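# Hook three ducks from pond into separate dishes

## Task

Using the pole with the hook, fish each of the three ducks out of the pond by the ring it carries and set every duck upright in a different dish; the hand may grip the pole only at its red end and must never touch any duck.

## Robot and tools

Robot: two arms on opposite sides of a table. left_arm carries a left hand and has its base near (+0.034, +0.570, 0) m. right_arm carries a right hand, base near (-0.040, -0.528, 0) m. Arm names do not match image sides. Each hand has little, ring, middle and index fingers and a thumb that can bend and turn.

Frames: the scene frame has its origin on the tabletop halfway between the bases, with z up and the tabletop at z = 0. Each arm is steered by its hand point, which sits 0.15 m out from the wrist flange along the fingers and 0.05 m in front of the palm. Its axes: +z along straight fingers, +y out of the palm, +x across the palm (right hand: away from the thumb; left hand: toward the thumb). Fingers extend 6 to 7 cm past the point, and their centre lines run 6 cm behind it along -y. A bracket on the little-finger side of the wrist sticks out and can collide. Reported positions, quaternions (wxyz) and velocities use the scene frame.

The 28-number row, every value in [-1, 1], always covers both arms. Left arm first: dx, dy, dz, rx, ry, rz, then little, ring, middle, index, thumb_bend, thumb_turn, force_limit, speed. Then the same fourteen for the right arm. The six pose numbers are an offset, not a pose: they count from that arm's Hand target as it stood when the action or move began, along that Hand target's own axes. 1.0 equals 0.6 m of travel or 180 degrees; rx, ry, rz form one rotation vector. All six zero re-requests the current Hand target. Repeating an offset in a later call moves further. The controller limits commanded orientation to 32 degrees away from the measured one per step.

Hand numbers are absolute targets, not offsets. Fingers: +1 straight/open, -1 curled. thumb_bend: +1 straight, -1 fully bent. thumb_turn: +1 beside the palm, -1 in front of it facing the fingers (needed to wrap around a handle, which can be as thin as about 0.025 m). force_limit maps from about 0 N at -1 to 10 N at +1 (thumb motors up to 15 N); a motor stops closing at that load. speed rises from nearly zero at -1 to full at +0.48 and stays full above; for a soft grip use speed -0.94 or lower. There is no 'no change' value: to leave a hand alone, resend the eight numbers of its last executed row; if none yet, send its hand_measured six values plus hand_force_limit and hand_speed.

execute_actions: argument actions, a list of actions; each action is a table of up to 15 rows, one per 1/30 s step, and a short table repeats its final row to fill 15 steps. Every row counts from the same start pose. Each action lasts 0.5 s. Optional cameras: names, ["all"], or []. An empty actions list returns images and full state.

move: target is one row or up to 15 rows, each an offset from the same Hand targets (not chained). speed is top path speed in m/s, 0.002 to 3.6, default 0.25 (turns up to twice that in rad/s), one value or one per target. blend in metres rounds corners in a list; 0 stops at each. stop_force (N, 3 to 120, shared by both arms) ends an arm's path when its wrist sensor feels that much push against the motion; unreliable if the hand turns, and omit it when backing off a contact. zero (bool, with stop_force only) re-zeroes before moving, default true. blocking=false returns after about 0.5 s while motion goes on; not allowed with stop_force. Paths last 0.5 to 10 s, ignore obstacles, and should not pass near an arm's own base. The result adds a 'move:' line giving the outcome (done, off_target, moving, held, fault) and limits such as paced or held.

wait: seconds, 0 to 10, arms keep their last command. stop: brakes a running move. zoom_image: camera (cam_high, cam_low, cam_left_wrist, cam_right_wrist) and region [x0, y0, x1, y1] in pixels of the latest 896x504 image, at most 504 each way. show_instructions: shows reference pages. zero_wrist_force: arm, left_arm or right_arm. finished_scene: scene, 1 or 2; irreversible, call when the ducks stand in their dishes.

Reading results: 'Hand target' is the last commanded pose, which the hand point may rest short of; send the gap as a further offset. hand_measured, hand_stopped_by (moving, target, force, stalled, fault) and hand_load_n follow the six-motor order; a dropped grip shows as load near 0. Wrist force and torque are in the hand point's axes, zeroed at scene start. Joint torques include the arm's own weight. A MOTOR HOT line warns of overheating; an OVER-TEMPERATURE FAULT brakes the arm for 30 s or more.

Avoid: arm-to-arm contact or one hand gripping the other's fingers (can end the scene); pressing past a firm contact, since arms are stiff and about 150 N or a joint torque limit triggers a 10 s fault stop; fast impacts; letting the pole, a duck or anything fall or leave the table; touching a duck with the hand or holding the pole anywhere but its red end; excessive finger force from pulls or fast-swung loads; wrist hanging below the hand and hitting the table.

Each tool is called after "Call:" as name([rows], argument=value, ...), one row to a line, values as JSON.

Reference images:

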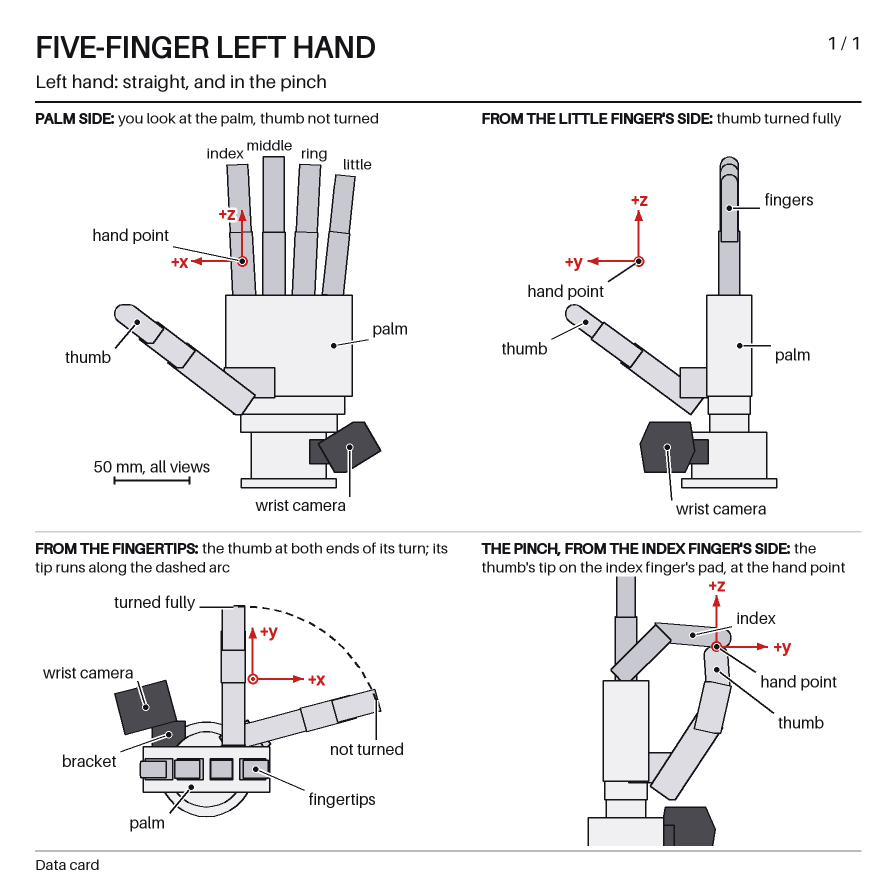

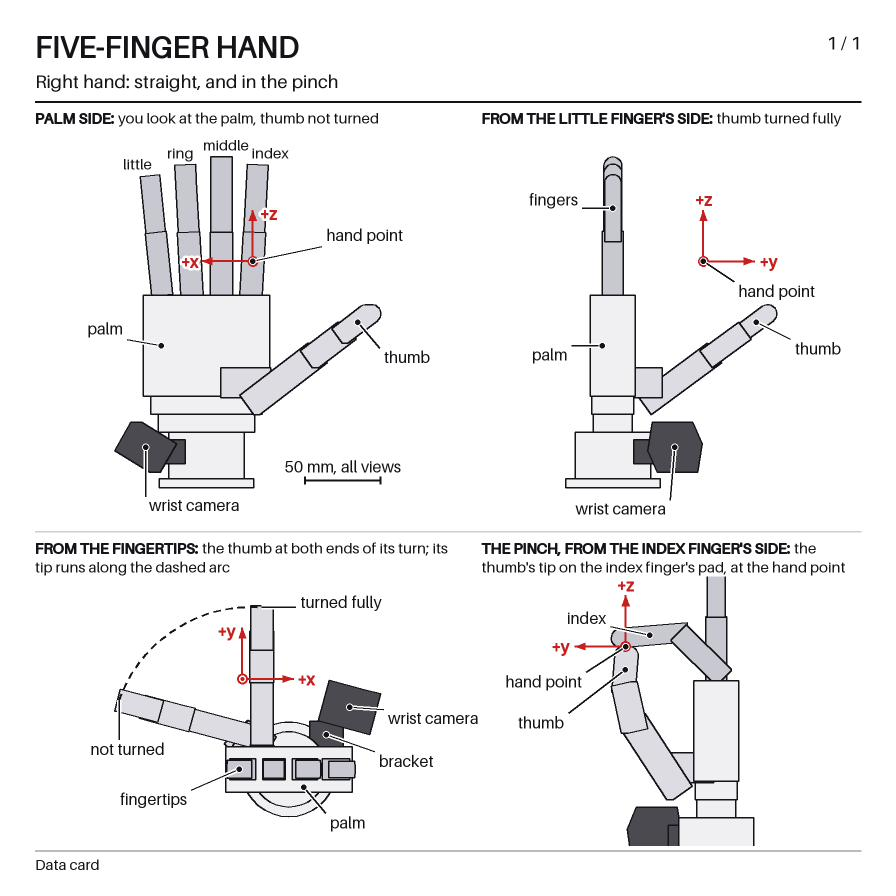

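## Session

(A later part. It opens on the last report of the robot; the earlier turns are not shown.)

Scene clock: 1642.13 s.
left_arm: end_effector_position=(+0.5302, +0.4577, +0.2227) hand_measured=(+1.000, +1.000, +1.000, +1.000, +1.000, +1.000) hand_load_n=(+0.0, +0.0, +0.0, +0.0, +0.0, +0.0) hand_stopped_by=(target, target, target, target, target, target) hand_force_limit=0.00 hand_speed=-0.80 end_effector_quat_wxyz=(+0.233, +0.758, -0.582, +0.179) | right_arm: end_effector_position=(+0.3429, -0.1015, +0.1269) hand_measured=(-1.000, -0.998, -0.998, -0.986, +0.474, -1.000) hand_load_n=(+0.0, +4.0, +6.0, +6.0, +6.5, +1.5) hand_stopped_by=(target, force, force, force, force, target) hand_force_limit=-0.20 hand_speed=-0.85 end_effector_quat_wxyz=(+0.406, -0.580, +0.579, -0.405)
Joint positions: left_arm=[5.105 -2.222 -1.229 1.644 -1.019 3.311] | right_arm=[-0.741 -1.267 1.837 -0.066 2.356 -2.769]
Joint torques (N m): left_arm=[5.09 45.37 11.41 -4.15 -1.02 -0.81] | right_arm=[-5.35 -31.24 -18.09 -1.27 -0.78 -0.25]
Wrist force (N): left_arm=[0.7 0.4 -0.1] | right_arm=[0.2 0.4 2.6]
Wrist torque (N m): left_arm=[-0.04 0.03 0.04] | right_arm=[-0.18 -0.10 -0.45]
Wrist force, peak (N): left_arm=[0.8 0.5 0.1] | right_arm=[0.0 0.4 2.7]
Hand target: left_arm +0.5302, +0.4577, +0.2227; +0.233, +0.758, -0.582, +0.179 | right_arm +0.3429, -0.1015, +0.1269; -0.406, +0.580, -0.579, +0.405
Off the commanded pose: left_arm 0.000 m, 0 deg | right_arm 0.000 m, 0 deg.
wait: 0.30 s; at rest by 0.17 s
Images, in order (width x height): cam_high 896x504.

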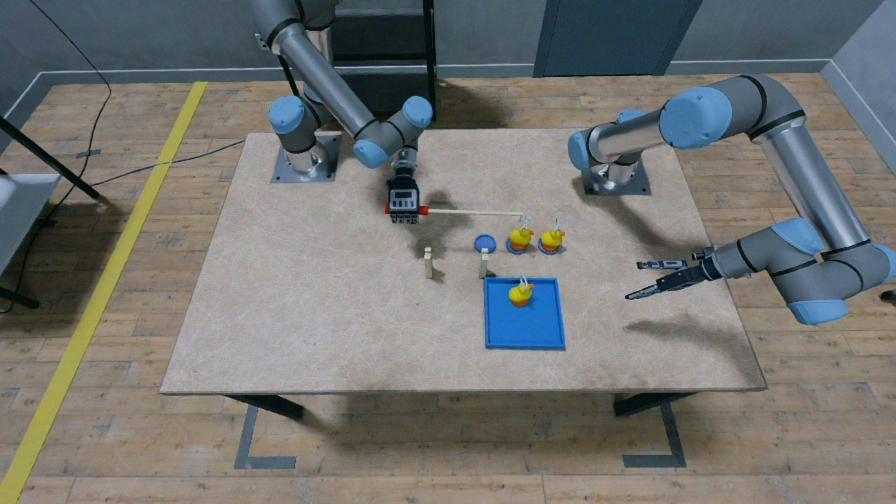

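Call:
move(target=[0,0,0,0,0,0,1,1,1,1,1,1,0,-0.8,0.0053,0,0,0,0,0,-1,-1,-1,-1,-1,-1,-0.2,-0.85], speed=0.0048)

Call:
wait(seconds=0.3, cameras=["cam_high","cam_low","cam_left_wrist"])

Call:
zoom_image(camera="cam_high", region=[493, 210, 543, 260])

Call:
zoom_image(camera="cam_left_wrist", region=[230, 120, 350, 240])

Call:
zoom_image(camera="cam_low", region=[430, 180, 530, 320])

Call:
wait(seconds=0.3, cameras=["cam_high"])

Call:
zoom_image(camera="cam_high", region=[493, 210, 543, 260])

Scene clock: 1672.87 s.
left_arm: end_effector_position=(+0.5302, +0.4577, +0.2227) hand_measured=(+1.000, +1.000, +1.000, +1.000, +1.000, +1.000) hand_load_n=(+0.0, -0.5, +0.0, +0.0, +0.0, +0.0) hand_stopped_by=(target, target, target, target, target, target) hand_force_limit=0.00 hand_speed=-0.80 end_effector_quat_wxyz=(+0.233, +0.758, -0.582, +0.179) | right_arm: end_effector_position=(+0.3429, -0.1048, +0.1269) hand_measured=(-1.000, -0.998, -0.998, -0.986, +0.474, -1.000) hand_load_n=(+0.0, +4.0, +6.0, +6.5, +6.5, +2.0) hand_stopped_by=(target, force, force, force, force, target) hand_force_limit=-0.20 hand_speed=-0.85 end_effector_quat_wxyz=(+0.406, -0.580, +0.579, -0.405)
Joint positions: left_arm=[5.105 -2.222 -1.229 1.644 -1.019 3.311] | right_arm=[-0.746 -1.274 1.847 -0.071 2.352 -2.773]
Joint torques (N m): left_arm=[5.66 45.44 11.37 -4.07 -0.94 -0.88] | right_arm=[-1.4 -34.63 -19.3 -1.61 -0.14 -2.07]
Wrist force (N): left_arm=[0.7 0.6 0.3] | right_arm=[0.0 0.4 2.5]
Wrist torque (N m): left_arm=[-0.04 0.05 0.04] | right_arm=[-0.19 -0.09 -0.36]
Wrist force, peak (N): left_arm=[0.9 0.5 0.3] | right_arm=[0.2 0.1 2.9]
Hand target: left_arm +0.5302, +0.4577, +0.2227; +0.233, +0.758, -0.582, +0.179 | right_arm +0.3429, -0.1047, +0.1269; -0.406, +0.580, -0.579, +0.405
Off the commanded pose: left_arm 0.000 m, 0 deg | right_arm 0.000 m, 0 deg.
move: done

Scene clock: 1673.17 s.
left_arm: end_effector_position=(+0.5302, +0.4577, +0.2227) hand_measured=(+1.000, +1.000, +1.000, +1.000, +1.000, +1.000) hand_load_n=(+0.0, +0.0, +0.0, +0.0, +0.0, +0.0) hand_stopped_by=(target, target, target, target, target, target) hand_force_limit=0.00 hand_speed=-0.80 end_effector_quat_wxyz=(+0.233, +0.758, -0.582, +0.179) | right_arm: end_effector_position=(+0.3429, -0.1047, +0.1269) hand_measured=(-1.000, -0.998, -0.998, -0.986, +0.474, -1.000) hand_load_n=(+0.5, +4.0, +6.0, +6.5, +6.5, +1.5) hand_stopped_by=(target, force, force, force, force, target) hand_force_limit=-0.20 hand_speed=-0.85 end_effector_quat_wxyz=(+0.406, -0.580, +0.579, -0.405)
Joint positions: left_arm=[5.105 -2.222 -1.229 1.644 -1.019 3.311] | right_arm=[-0.746 -1.274 1.847 -0.071 2.352 -2.773]
Joint torques (N m): left_arm=[4.83 44.98 11.62 -4.09 -0.92 -0.68] | right_arm=[3.46 -28.65 -25.52 -0.11 0.99 -0.96]
Wrist force (N): left_arm=[0.5 0.4 0.4] | right_arm=[0.2 0.3 2.6]
Wrist torque (N m): left_arm=[-0.07 0.08 0.03] | right_arm=[-0.21 -0.11 -0.35]
Wrist force, peak (N): left_arm=[0.9 0.3 0.3] | right_arm=[0.1 0.3 2.7]
Hand target: left_arm +0.5302, +0.4577, +0.2227; +0.233, +0.758, -0.582, +0.179 | right_arm +0.3429, -0.1047, +0.1269; -0.406, +0.580, -0.579, +0.405
Off the commanded pose: left_arm 0.000 m, 0 deg | right_arm 0.000 m, 0 deg.
wait: 0.30 s; at rest by 0.17 s
Images, in order (width x height): cam_high 896x504, cam_low 896x504, cam_left_wrist 896x504.

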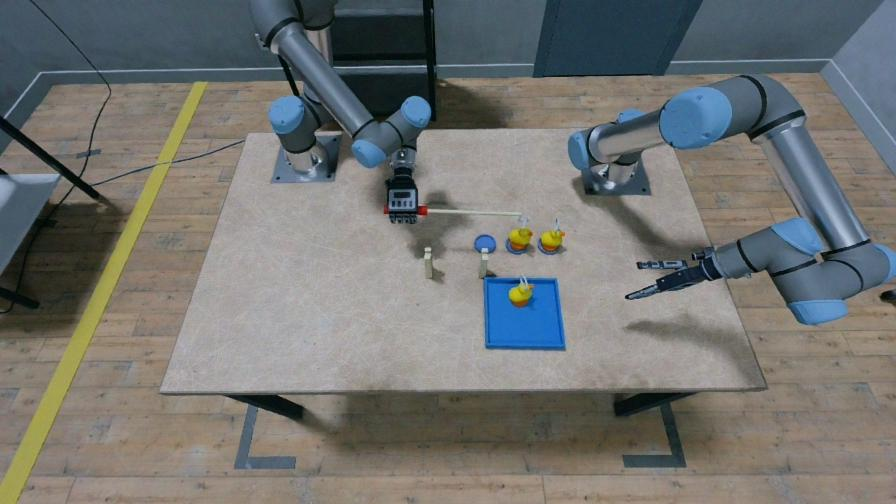

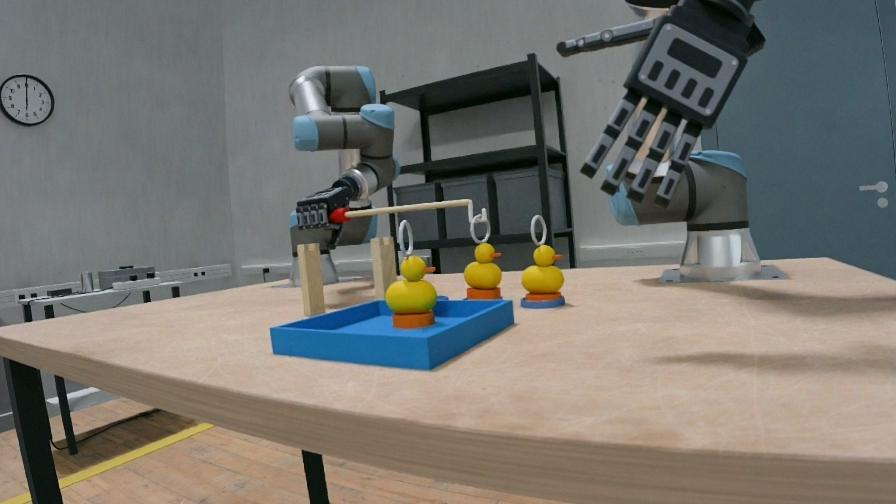

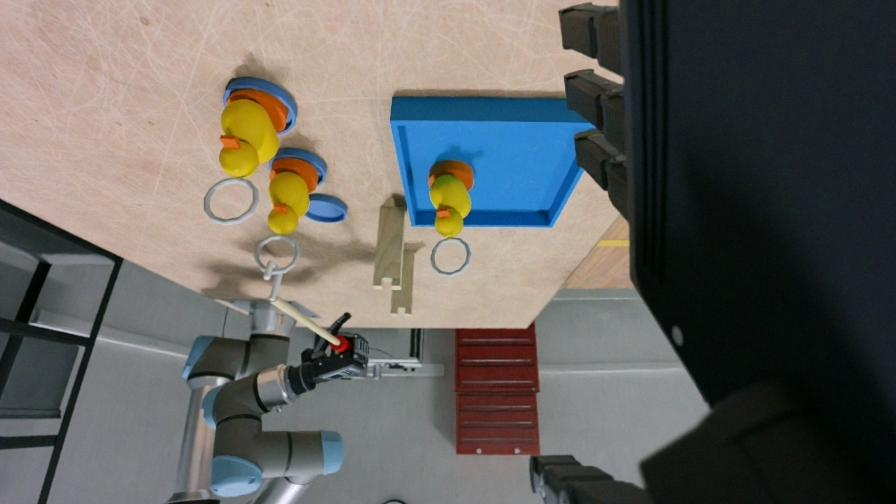

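Scaled by 10.080 from the camera's 896x504 image, which has a finer 1280x720 frame.

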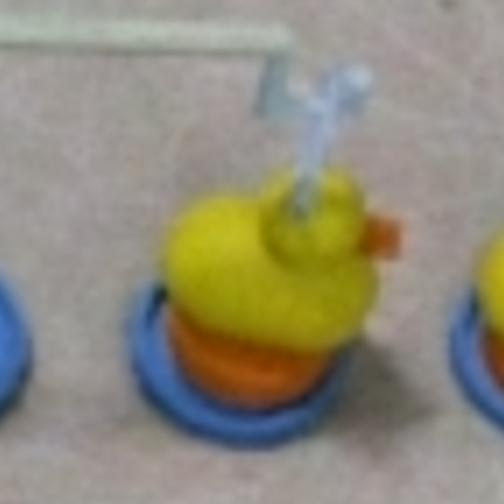

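Scaled by 4.200 from the camera's 896x504 image, which has a finer 1280x720 frame.

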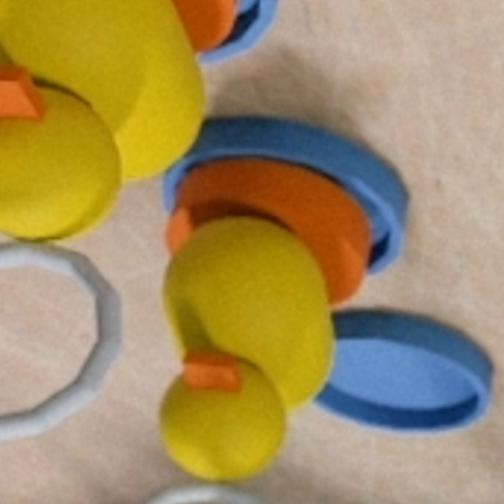

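Scaled by 3.600 from the camera's 896x504 image, which has a finer 1280x720 frame.

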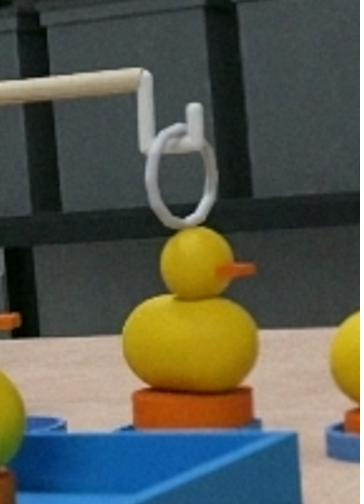

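Scene clock: 1673.47 s.
left_arm: end_effector_position=(+0.5302, +0.4577, +0.2227) hand_measured=(+1.000, +1.000, +1.000, +1.000, +1.000, +1.000) hand_load_n=(+0.0, +0.0, +0.0, +0.0, +0.0, +0.0) hand_stopped_by=(target, target, target, target, target, target) hand_force_limit=0.00 hand_speed=-0.80 end_effector_quat_wxyz=(+0.233, +0.758, -0.582, +0.179) | right_arm: end_effector_position=(+0.3429, -0.1047, +0.1269) hand_measured=(-1.000, -0.998, -0.998, -0.986, +0.474, -1.000) hand_load_n=(+0.0, +4.0, +6.0, +6.0, +6.5, +1.5) hand_stopped_by=(target, force, force, force, force, target) hand_force_limit=-0.20 hand_speed=-0.85 end_effector_quat_wxyz=(+0.406, -0.580, +0.579, -0.405)
Joint positions: left_arm=[5.105 -2.222 -1.229 1.644 -1.019 3.311] | right_arm=[-0.746 -1.274 1.847 -0.071 2.352 -2.773]
Joint torques (N m): left_arm=[5.36 45.65 11.79 -4.08 -0.96 -0.84] | right_arm=[4.07 -25.45 -25.41 1.33 1.45 0.34]
Wrist force (N): left_arm=[0.6 0.3 0.4] | right_arm=[0.1 0.4 2.6]
Wrist torque (N m): left_arm=[-0.09 0.06 0.05] | right_arm=[-0.20 -0.10 -0.35]
Wrist force, peak (N): left_arm=[0.9 0.4 0.3] | right_arm=[0.1 0.3 2.7]
Hand target: left_arm +0.5302, +0.4577, +0.2227; +0.233, +0.758, -0.582, +0.179 | right_arm +0.3429, -0.1047, +0.1269; -0.406, +0.580, -0.579, +0.405
Off the commanded pose: left_arm 0.000 m, 0 deg | right_arm 0.000 m, 0 deg.
wait: 0.30 s; at rest by 0.17 s
Images, in order (width x height): cam_high 896x504.

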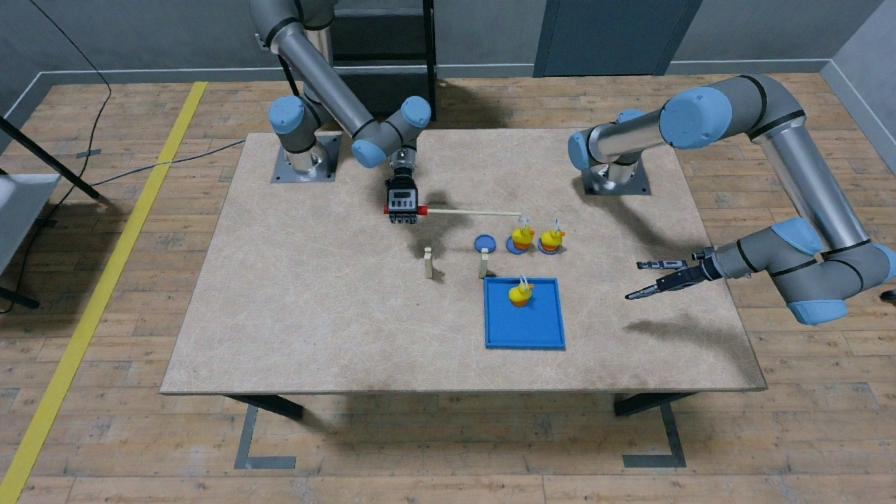

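Scaled by 10.080 from the camera's 896x504 image, which has a finer 1280x720 frame.

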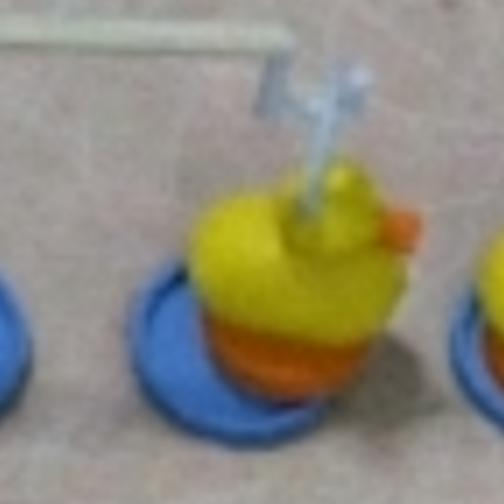

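Call:
move([
  [0,0,0,0,0,0,1,1,1,1,1,1,0,-0.8,0,-0.0157,-0.0057,0,0,0,-1,-1,-1,-1,-1,-1,-0.2,-0.85],
  [0,0,0,0,0,0,1,1,1,1,1,1,0,-0.8,0,0.0271,-0.1232,0,0,0,-1,-1,-1,-1,-1,-1,-0.2,-0.85],
  [0,0,0,0,0,0,1,1,1,1,1,1,0,-0.8,0,0.0692,-0.1078,0,0,0,-1,-1,-1,-1,-1,-1,-0.2,-0.85],
], speed=[0.02,0.0282,0.012])

Call:
wait(seconds=0.5, cameras=["all"])

Call:
zoom_image(camera="cam_high", region=[490, 185, 540, 235])

Call:
zoom_image(camera="cam_left_wrist", region=[160, 120, 340, 330])

Call:
zoom_image(camera="cam_low", region=[430, 180, 530, 320])

Scene clock: 1794.27 s.
left_arm: end_effector_position=(+0.5302, +0.4577, +0.2227) hand_measured=(+1.000, +1.000, +1.000, +1.000, +1.000, +1.000) hand_load_n=(+0.0, +0.0, +0.0, +0.0, +0.0, +0.0) hand_stopped_by=(target, target, target, target, target, target) hand_force_limit=0.00 hand_speed=-0.80 end_effector_quat_wxyz=(+0.233, +0.758, -0.582, +0.179) | right_arm: end_effector_position=(+0.2680, -0.1048, +0.1098) hand_measured=(-1.000, -0.998, -0.998, -0.986, +0.474, -1.000) hand_load_n=(+0.0, +4.0, +6.0, +6.0, +6.5, +2.0) hand_stopped_by=(target, force, force, force, force, target) hand_force_limit=-0.20 hand_speed=-0.85 end_effector_quat_wxyz=(+0.406, -0.580, +0.579, -0.405)
Joint positions: left_arm=[5.105 -2.222 -1.229 1.644 -1.019 3.311] | right_arm=[-0.594 -1.279 1.921 -0.05 2.482 -2.654]
Joint torques (N m): left_arm=[5.19 45.41 11.99 -4.18 -0.99 -0.81] | right_arm=[-7.99 -35.61 -18.69 1.92 -0.53 -2.37]
Wrist force (N): left_arm=[0.5 0.2 0.3] | right_arm=[0.2 -0.3 2.1]
Wrist torque (N m): left_arm=[-0.10 0.08 0.03] | right_arm=[-0.24 -0.21 -0.20]
Wrist force, peak (N): left_arm=[1.1 0.5 0.3] | right_arm=[0.1 0.3 3.0]
Hand target: left_arm +0.5302, +0.4577, +0.2227; +0.233, +0.758, -0.582, +0.179 | right_arm +0.2680, -0.1048, +0.1100; -0.406, +0.580, -0.579, +0.405
Off the commanded pose: left_arm 0.000 m, 0 deg | right_arm 0.000 m, 0 deg.
move: done

Scene clock: 1794.77 s.
left_arm: end_effector_position=(+0.5302, +0.4577, +0.2227) hand_measured=(+1.000, +1.000, +1.000, +1.000, +1.000, +1.000) hand_load_n=(+0.0, +0.0, -0.5, +0.0, +0.0, +0.0) hand_stopped_by=(target, target, target, target, target, target) hand_force_limit=0.00 hand_speed=-0.80 end_effector_quat_wxyz=(+0.233, +0.758, -0.582, +0.179) | right_arm: end_effector_position=(+0.2679, -0.1048, +0.1099) hand_measured=(-1.000, -0.998, -0.998, -0.986, +0.474, -1.000) hand_load_n=(+0.0, +4.0, +6.0, +6.0, +6.5, +2.0) hand_stopped_by=(target, force, force, force, force, target) hand_force_limit=-0.20 hand_speed=-0.85 end_effector_quat_wxyz=(+0.406, -0.580, +0.579, -0.405)
Joint positions: left_arm=[5.105 -2.222 -1.229 1.644 -1.019 3.311] | right_arm=[-0.594 -1.279 1.921 -0.05 2.482 -2.654]
Joint torques (N m): left_arm=[5 45.92 11.6 -4.11 -1.02 -0.84] | right_arm=[-6.85 -39.28 -23.24 3.25 -0.53 -2.2]
Wrist force (N): left_arm=[0.5 0.3 0.2] | right_arm=[0.0 -0.3 2.3]
Wrist torque (N m): left_arm=[-0.07 0.07 0.03] | right_arm=[-0.26 -0.18 -0.24]
Wrist force, peak (N): left_arm=[0.9 0.3 0.2] | right_arm=[0.0 -0.4 2.4]
Hand target: left_arm +0.5302, +0.4577, +0.2227; +0.233, +0.758, -0.582, +0.179 | right_arm +0.2680, -0.1048, +0.1100; -0.406, +0.580, -0.579, +0.405
Off the commanded pose: left_arm 0.000 m, 0 deg | right_arm 0.000 m, 0 deg.
wait: 0.50 s; at rest by 0.17 s

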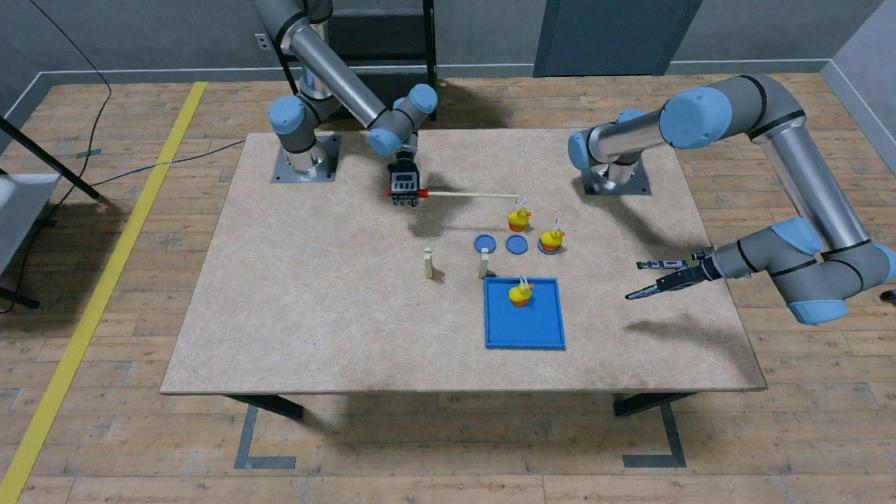

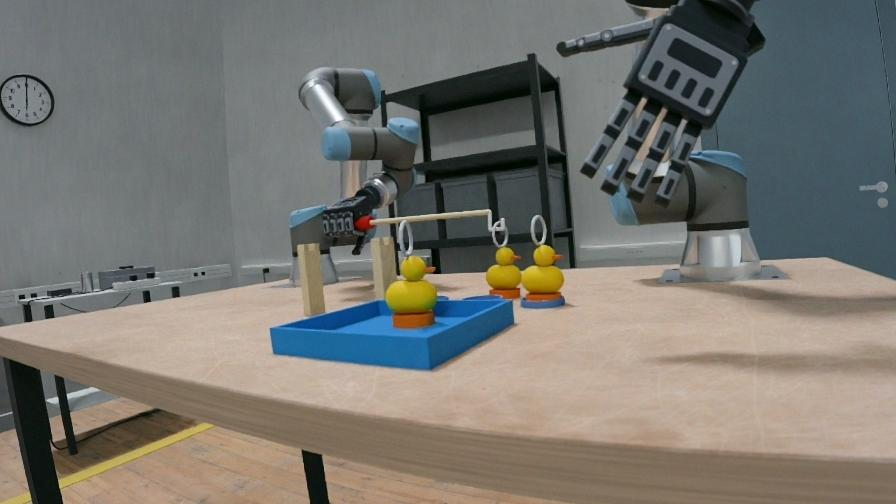

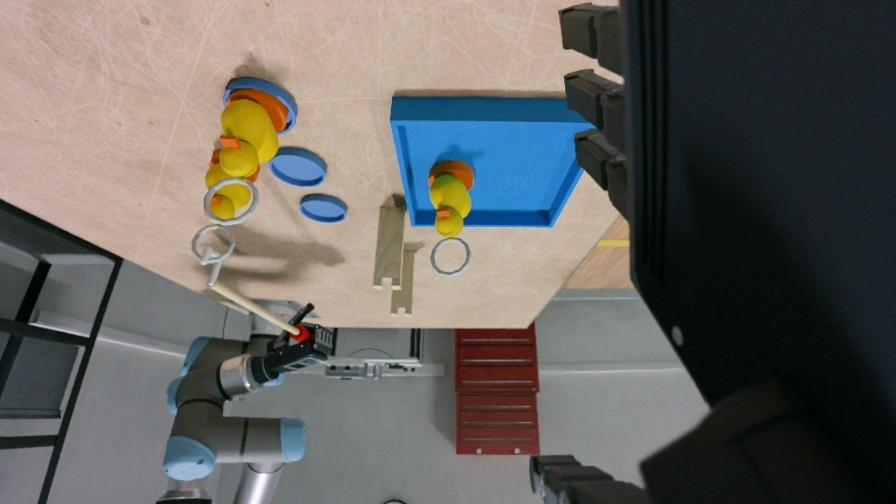

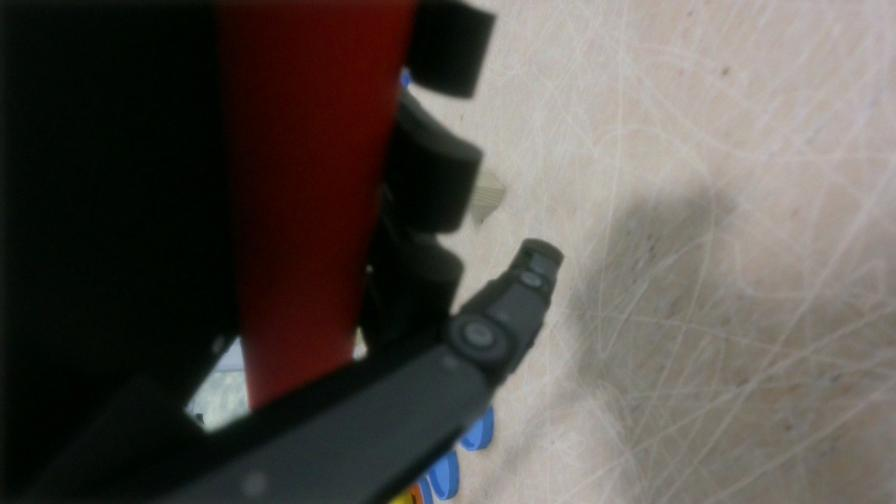

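Scaled by 10.080 from the camera's 896x504 image, which has a finer 1280x720 frame.

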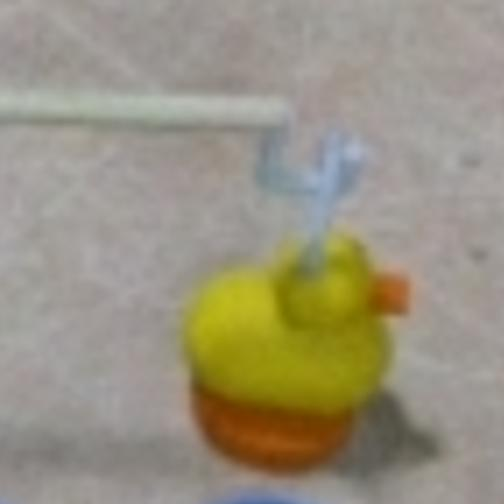

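Scaled by 2.400 from the camera's 896x504 image, which has a finer 1280x720 frame.

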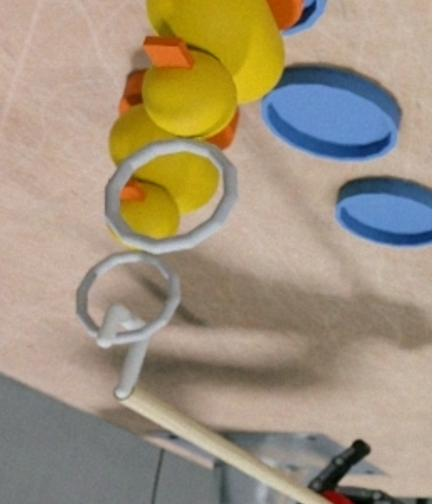

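Scaled by 3.600 from the camera's 896x504 image, which has a finer 1280x720 frame.

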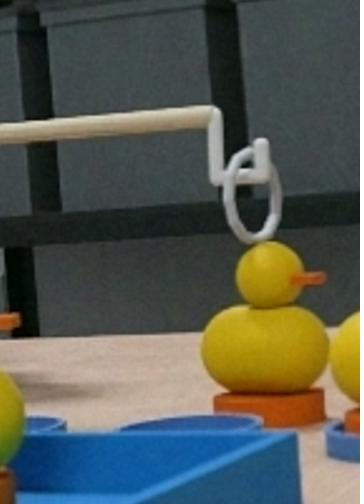

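Call:
move([
  [0,0,0,0,0,0,1,1,1,1,1,1,0,-0.8,0,-0.0141,-0.0051,0,0,0,-1,-1,-1,-1,-1,-1,-0.2,-0.85],
  [0,0,0,0,0,0,1,1,1,1,1,1,0,-0.8,0,-0.0376,-0.0137,0,0,0,-1,-1,-1,-1,-1,-1,-0.2,-0.85],
], speed=[0.003,0.01])

Call:
wait(seconds=0.3, cameras=["cam_high","cam_low"])

Call:
zoom_image(camera="cam_high", region=[490, 185, 540, 235])

Call:
wait(seconds=0.16, cameras=["cam_high"])

Call:
zoom_image(camera="cam_high", region=[490, 185, 540, 235])

Call:
wait(seconds=0.16, cameras=["cam_high"])

Call:
zoom_image(camera="cam_high", region=[490, 185, 540, 235])

Call:
wait(seconds=0.16, cameras=["cam_high","cam_low","cam_left_wrist"])

Call:
zoom_image(camera="cam_high", region=[490, 185, 540, 235])

Call:
zoom_image(camera="cam_low", region=[430, 180, 530, 320])

Scene clock: 1830.77 s.
left_arm: end_effector_position=(+0.5302, +0.4577, +0.2227) hand_measured=(+1.000, +1.000, +1.000, +1.000, +1.000, +1.000) hand_load_n=(-0.5, +0.0, +0.0, +0.0, +0.0, +0.0) hand_stopped_by=(target, target, target, target, target, target) hand_force_limit=0.00 hand_speed=-0.80 end_effector_quat_wxyz=(+0.233, +0.758, -0.582, +0.179) | right_arm: end_effector_position=(+0.2679, -0.1048, +0.1341) hand_measured=(-1.000, -0.998, -0.998, -0.986, +0.474, -1.000) hand_load_n=(+0.0, +4.0, +5.5, +6.5, +6.5, +2.0) hand_stopped_by=(target, force, force, force, force, target) hand_force_limit=-0.20 hand_speed=-0.85 end_effector_quat_wxyz=(+0.406, -0.580, +0.579, -0.405)
Joint positions: left_arm=[5.105 -2.222 -1.229 1.644 -1.019 3.311] | right_arm=[-0.594 -1.313 1.892 0.013 2.482 -2.654]
Joint torques (N m): left_arm=[5.23 45.49 11.16 -4.06 -1.05 -0.81] | right_arm=[4.87 -29.3 -18.92 0.85 1.36 2.14]
Wrist force (N): left_arm=[0.8 0.3 0.1] | right_arm=[0.5 0.2 2.6]
Wrist torque (N m): left_arm=[-0.06 0.02 0.05] | right_arm=[-0.28 -0.19 -0.39]
Wrist force, peak (N): left_arm=[0.9 0.4 0.4] | right_arm=[0.4 0.4 2.7]
Hand target: left_arm +0.5302, +0.4577, +0.2227; +0.233, +0.758, -0.582, +0.179 | right_arm +0.2679, -0.1048, +0.1340; -0.406, +0.580, -0.579, +0.405
Off the commanded pose: left_arm 0.000 m, 0 deg | right_arm 0.000 m, 0 deg.
move: done

Scene clock: 1831.07 s.
left_arm: end_effector_position=(+0.5302, +0.4577, +0.2227) hand_measured=(+1.000, +1.000, +1.000, +1.000, +1.000, +1.000) hand_load_n=(+0.0, +0.0, +0.5, +0.0, +0.0, +0.0) hand_stopped_by=(target, target, target, target, target, target) hand_force_limit=0.00 hand_speed=-0.80 end_effector_quat_wxyz=(+0.233, +0.758, -0.582, +0.179) | right_arm: end_effector_position=(+0.2680, -0.1048, +0.1340) hand_measured=(-1.000, -0.998, -0.998, -0.986, +0.474, -1.000) hand_load_n=(+0.0, +4.0, +6.0, +6.0, +6.5, +1.5) hand_stopped_by=(target, force, force, force, force, target) hand_force_limit=-0.20 hand_speed=-0.85 end_effector_quat_wxyz=(+0.406, -0.580, +0.579, -0.405)
Joint positions: left_arm=[5.105 -2.222 -1.229 1.644 -1.019 3.311] | right_arm=[-0.594 -1.313 1.892 0.013 2.482 -2.654]
Joint torques (N m): left_arm=[5.62 45.5 11.78 -4.08 -1.07 -0.73] | right_arm=[5.4 -22.97 -12.71 -1.6 1.52 2.26]
Wrist force (N): left_arm=[0.9 0.3 0.2] | right_arm=[0.7 0.2 2.3]
Wrist torque (N m): left_arm=[-0.08 0.02 0.06] | right_arm=[-0.25 -0.21 -0.38]
Wrist force, peak (N): left_arm=[1.1 0.3 0.2] | right_arm=[0.6 0.1 2.7]
Hand target: left_arm +0.5302, +0.4577, +0.2227; +0.233, +0.758, -0.582, +0.179 | right_arm +0.2679, -0.1048, +0.1340; -0.406, +0.580, -0.579, +0.405
Off the commanded pose: left_arm 0.000 m, 0 deg | right_arm 0.000 m, 0 deg.
wait: 0.30 s; at rest by 0.17 s
Images, in order (width x height): cam_high 896x504, cam_low 896x504.

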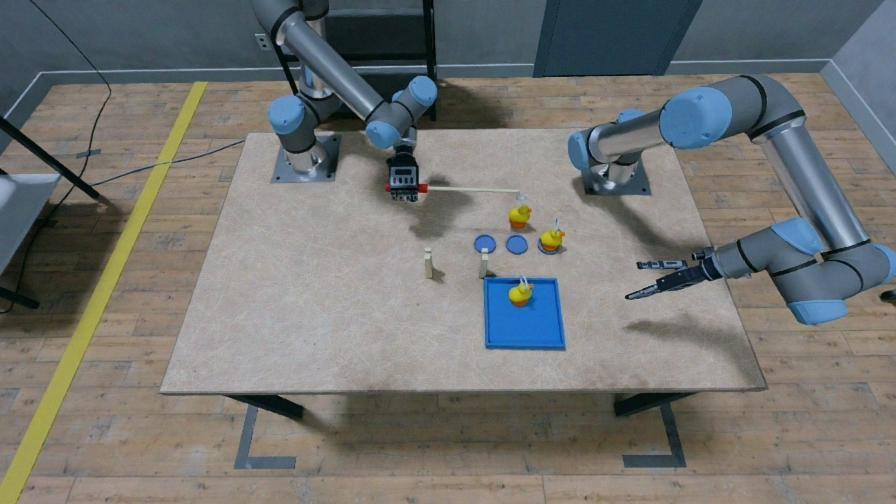

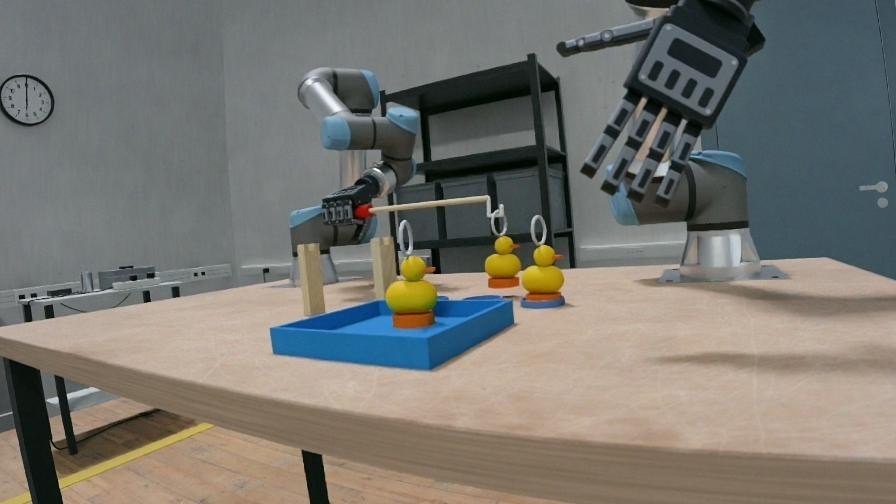

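Scaled by 10.080 from the camera's 896x504 image, which has a finer 1280x720 frame.

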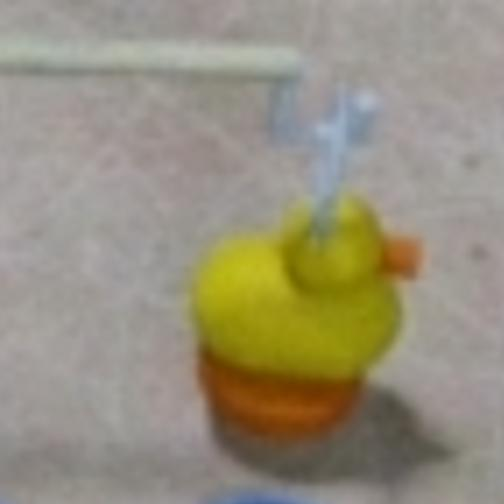

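Scene clock: 1831.23 s.
left_arm: end_effector_position=(+0.5302, +0.4577, +0.2227) hand_measured=(+1.000, +1.000, +1.000, +1.000, +1.000, +1.000) hand_load_n=(+0.0, +0.0, +0.0, +0.0, +0.0, +0.0) hand_stopped_by=(target, target, target, target, target, target) hand_force_limit=0.00 hand_speed=-0.80 end_effector_quat_wxyz=(+0.233, +0.758, -0.582, +0.179) | right_arm: end_effector_position=(+0.2679, -0.1048, +0.1340) hand_measured=(-1.000, -0.998, -0.998, -0.986, +0.474, -1.000) hand_load_n=(+0.0, +4.0, +5.5, +6.5, +6.5, +1.5) hand_stopped_by=(target, force, force, force, force, target) hand_force_limit=-0.20 hand_speed=-0.85 end_effector_quat_wxyz=(+0.406, -0.580, +0.579, -0.405)
Joint positions: left_arm=[5.105 -2.222 -1.229 1.644 -1.019 3.311] | right_arm=[-0.594 -1.313 1.892 0.013 2.482 -2.654]
Joint torques (N m): left_arm=[5.26 44.87 11.44 -4.13 -0.97 -0.8] | right_arm=[4.67 -22.78 -11.77 -1.59 1.5 2.46]
Wrist force (N): left_arm=[0.7 0.1 0.3] | right_arm=[0.5 0.2 2.6]
Wrist torque (N m): left_arm=[-0.11 0.04 0.05] | right_arm=[-0.26 -0.18 -0.39]
Wrist force, peak (N): left_arm=[0.7 0.4 0.3] | right_arm=[0.6 0.3 2.7]
Hand target: left_arm +0.5302, +0.4577, +0.2227; +0.233, +0.758, -0.582, +0.179 | right_arm +0.2679, -0.1048, +0.1340; -0.406, +0.580, -0.579, +0.405
Off the commanded pose: left_arm 0.000 m, 0 deg | right_arm 0.000 m, 0 deg.
wait: 0.17 s; no rest
Images, in order (width x height): cam_high 896x504.

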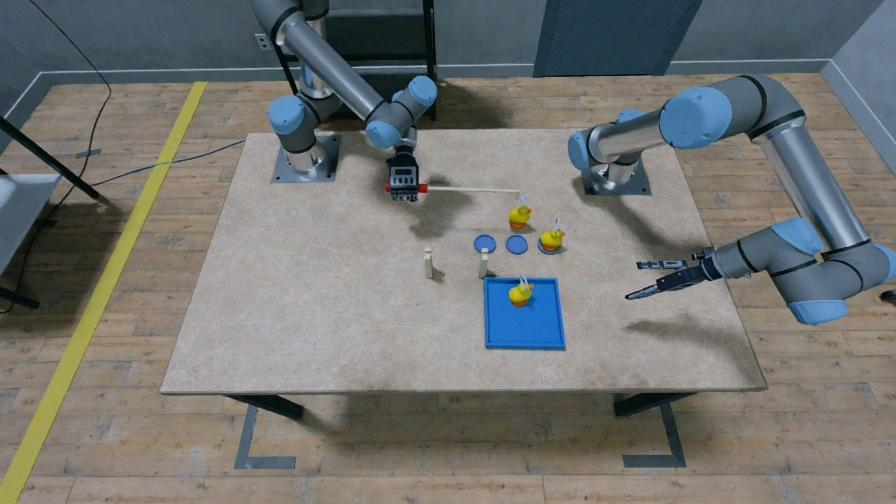

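Scaled by 10.080 from the camera's 896x504 image, which has a finer 1280x720 frame.

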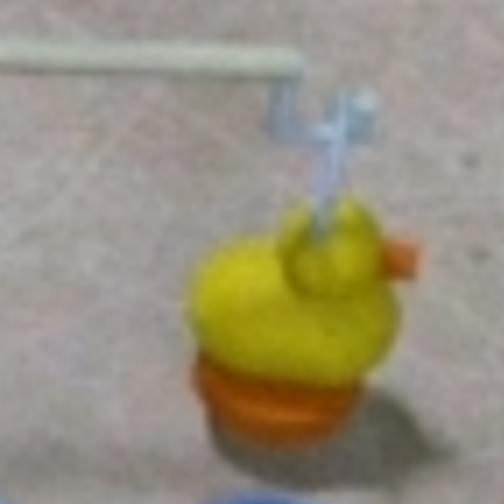

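Scene clock: 1831.40 s.
left_arm: end_effector_position=(+0.5302, +0.4577, +0.2227) hand_measured=(+1.000, +1.000, +1.000, +1.000, +1.000, +1.000) hand_load_n=(+0.0, +0.0, +0.0, +0.0, +0.0, +0.0) hand_stopped_by=(target, target, target, target, target, target) hand_force_limit=0.00 hand_speed=-0.80 end_effector_quat_wxyz=(+0.233, +0.758, -0.582, +0.179) | right_arm: end_effector_position=(+0.2679, -0.1048, +0.1340) hand_measured=(-1.000, -0.998, -0.998, -0.986, +0.474, -1.000) hand_load_n=(+0.0, +4.0, +6.0, +6.0, +6.5, +2.0) hand_stopped_by=(target, force, force, force, force, target) hand_force_limit=-0.20 hand_speed=-0.85 end_effector_quat_wxyz=(+0.406, -0.580, +0.579, -0.405)
Joint positions: left_arm=[5.105 -2.222 -1.229 1.644 -1.019 3.311] | right_arm=[-0.594 -1.313 1.892 0.013 2.482 -2.654]
Joint torques (N m): left_arm=[5.18 45.27 11.45 -4.15 -1.03 -0.78] | right_arm=[4.53 -22.86 -11.43 -1.45 1.52 2.39]
Wrist force (N): left_arm=[0.8 0.5 0.3] | right_arm=[0.4 0.3 2.7]
Wrist torque (N m): left_arm=[-0.04 0.03 0.05] | right_arm=[-0.27 -0.17 -0.40]
Wrist force, peak (N): left_arm=[0.8 0.5 0.3] | right_arm=[0.5 0.2 2.8]
Hand target: left_arm +0.5302, +0.4577, +0.2227; +0.233, +0.758, -0.582, +0.179 | right_arm +0.2679, -0.1048, +0.1340; -0.406, +0.580, -0.579, +0.405
Off the commanded pose: left_arm 0.000 m, 0 deg | right_arm 0.000 m, 0 deg.
wait: 0.17 s; no rest
Images, in order (width x height): cam_high 896x504.

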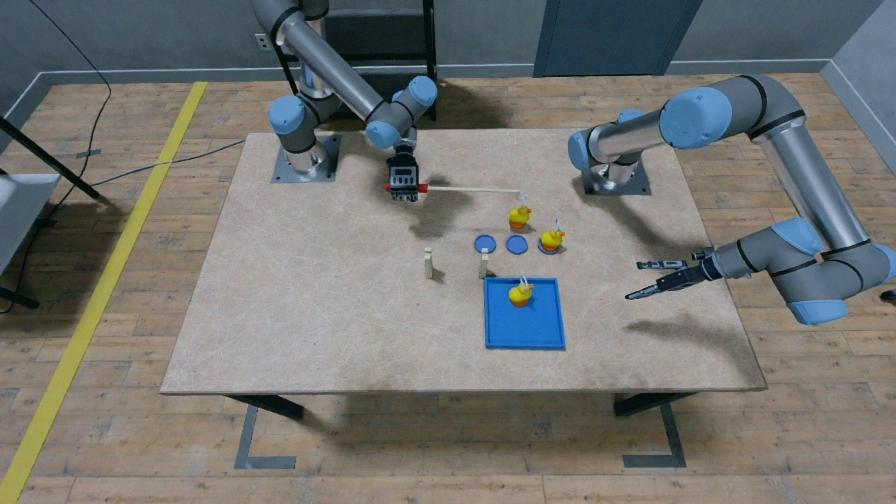

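Scaled by 10.080 from the camera's 896x504 image, which has a finer 1280x720 frame.

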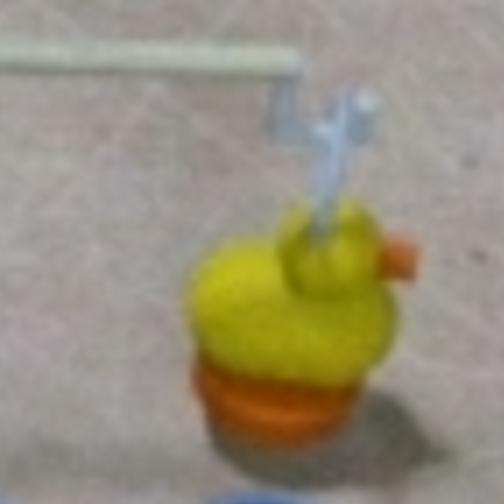

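Scene clock: 1831.57 s.
left_arm: end_effector_position=(+0.5302, +0.4577, +0.2227) hand_measured=(+1.000, +1.000, +1.000, +1.000, +1.000, +1.000) hand_load_n=(+0.0, +0.0, +0.0, +0.0, +0.0, +0.0) hand_stopped_by=(target, target, target, target, target, target) hand_force_limit=0.00 hand_speed=-0.80 end_effector_quat_wxyz=(+0.233, +0.758, -0.582, +0.179) | right_arm: end_effector_position=(+0.2679, -0.1048, +0.1340) hand_measured=(-1.000, -0.998, -0.998, -0.986, +0.474, -1.000) hand_load_n=(+0.0, +4.0, +6.0, +6.5, +6.5, +1.5) hand_stopped_by=(target, force, force, force, force, target) hand_force_limit=-0.20 hand_speed=-0.85 end_effector_quat_wxyz=(+0.406, -0.580, +0.579, -0.405)
Joint positions: left_arm=[5.105 -2.222 -1.229 1.644 -1.019 3.311] | right_arm=[-0.594 -1.313 1.892 0.013 2.482 -2.654]
Joint torques (N m): left_arm=[4.96 45.21 11.67 -3.92 -1.19 -0.71] | right_arm=[4.35 -23.77 -12.13 -1.67 1.42 2.44]
Wrist force (N): left_arm=[0.8 0.3 0.0] | right_arm=[0.6 0.2 2.5]
Wrist torque (N m): left_arm=[-0.07 0.03 0.05] | right_arm=[-0.26 -0.20 -0.38]
Wrist force, peak (N): left_arm=[0.8 0.3 0.0] | right_arm=[0.5 0.3 2.7]
Hand target: left_arm +0.5302, +0.4577, +0.2227; +0.233, +0.758, -0.582, +0.179 | right_arm +0.2679, -0.1048, +0.1340; -0.406, +0.580, -0.579, +0.405
Off the commanded pose: left_arm 0.000 m, 0 deg | right_arm 0.000 m, 0 deg.
wait: 0.17 s; no rest
Images, in order (width x height): cam_high 896x504, cam_low 896x504, cam_left_wrist 896x504.

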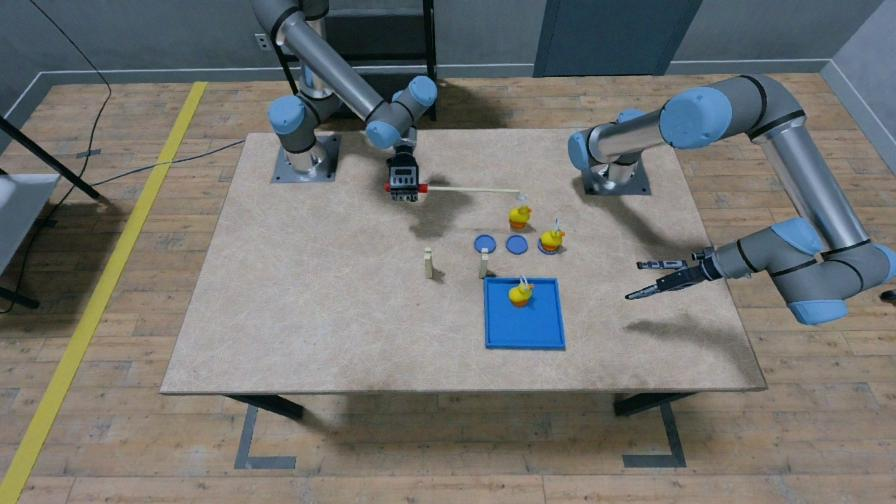

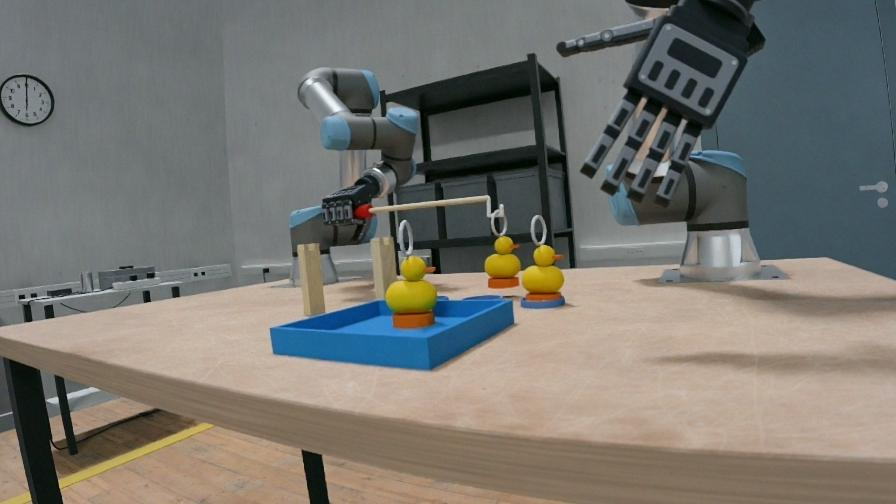

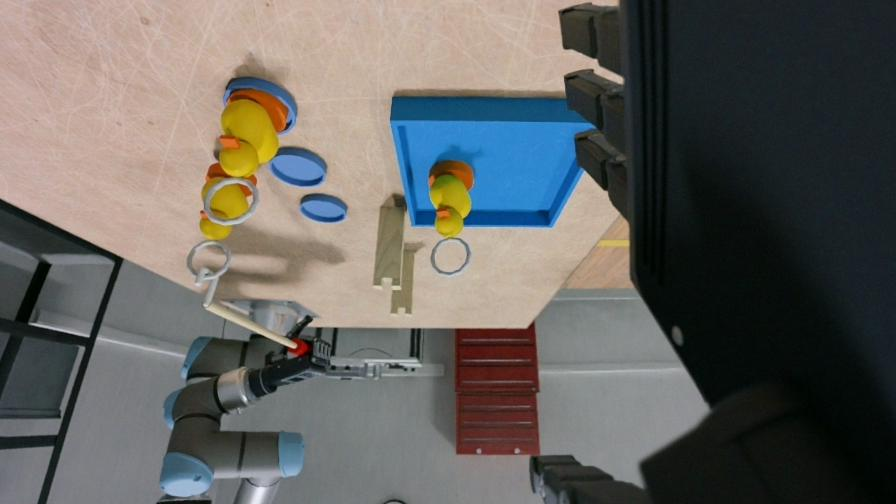

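Scaled by 10.080 from the camera's 896x504 image, which has a finer 1280x720 frame.

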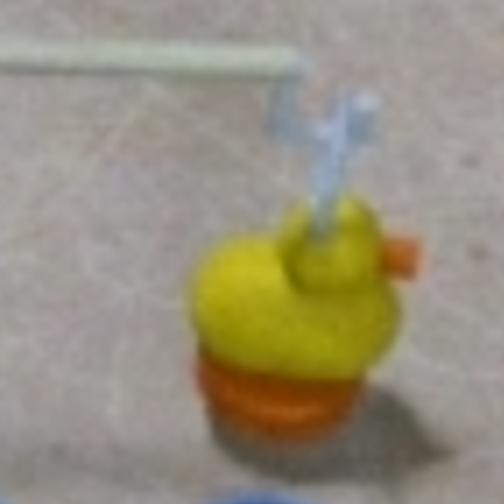

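Scaled by 3.600 from the camera's 896x504 image, which has a finer 1280x720 frame.

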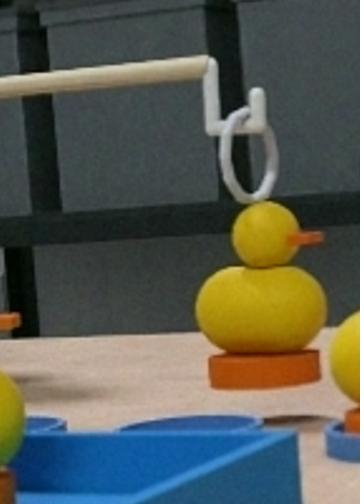

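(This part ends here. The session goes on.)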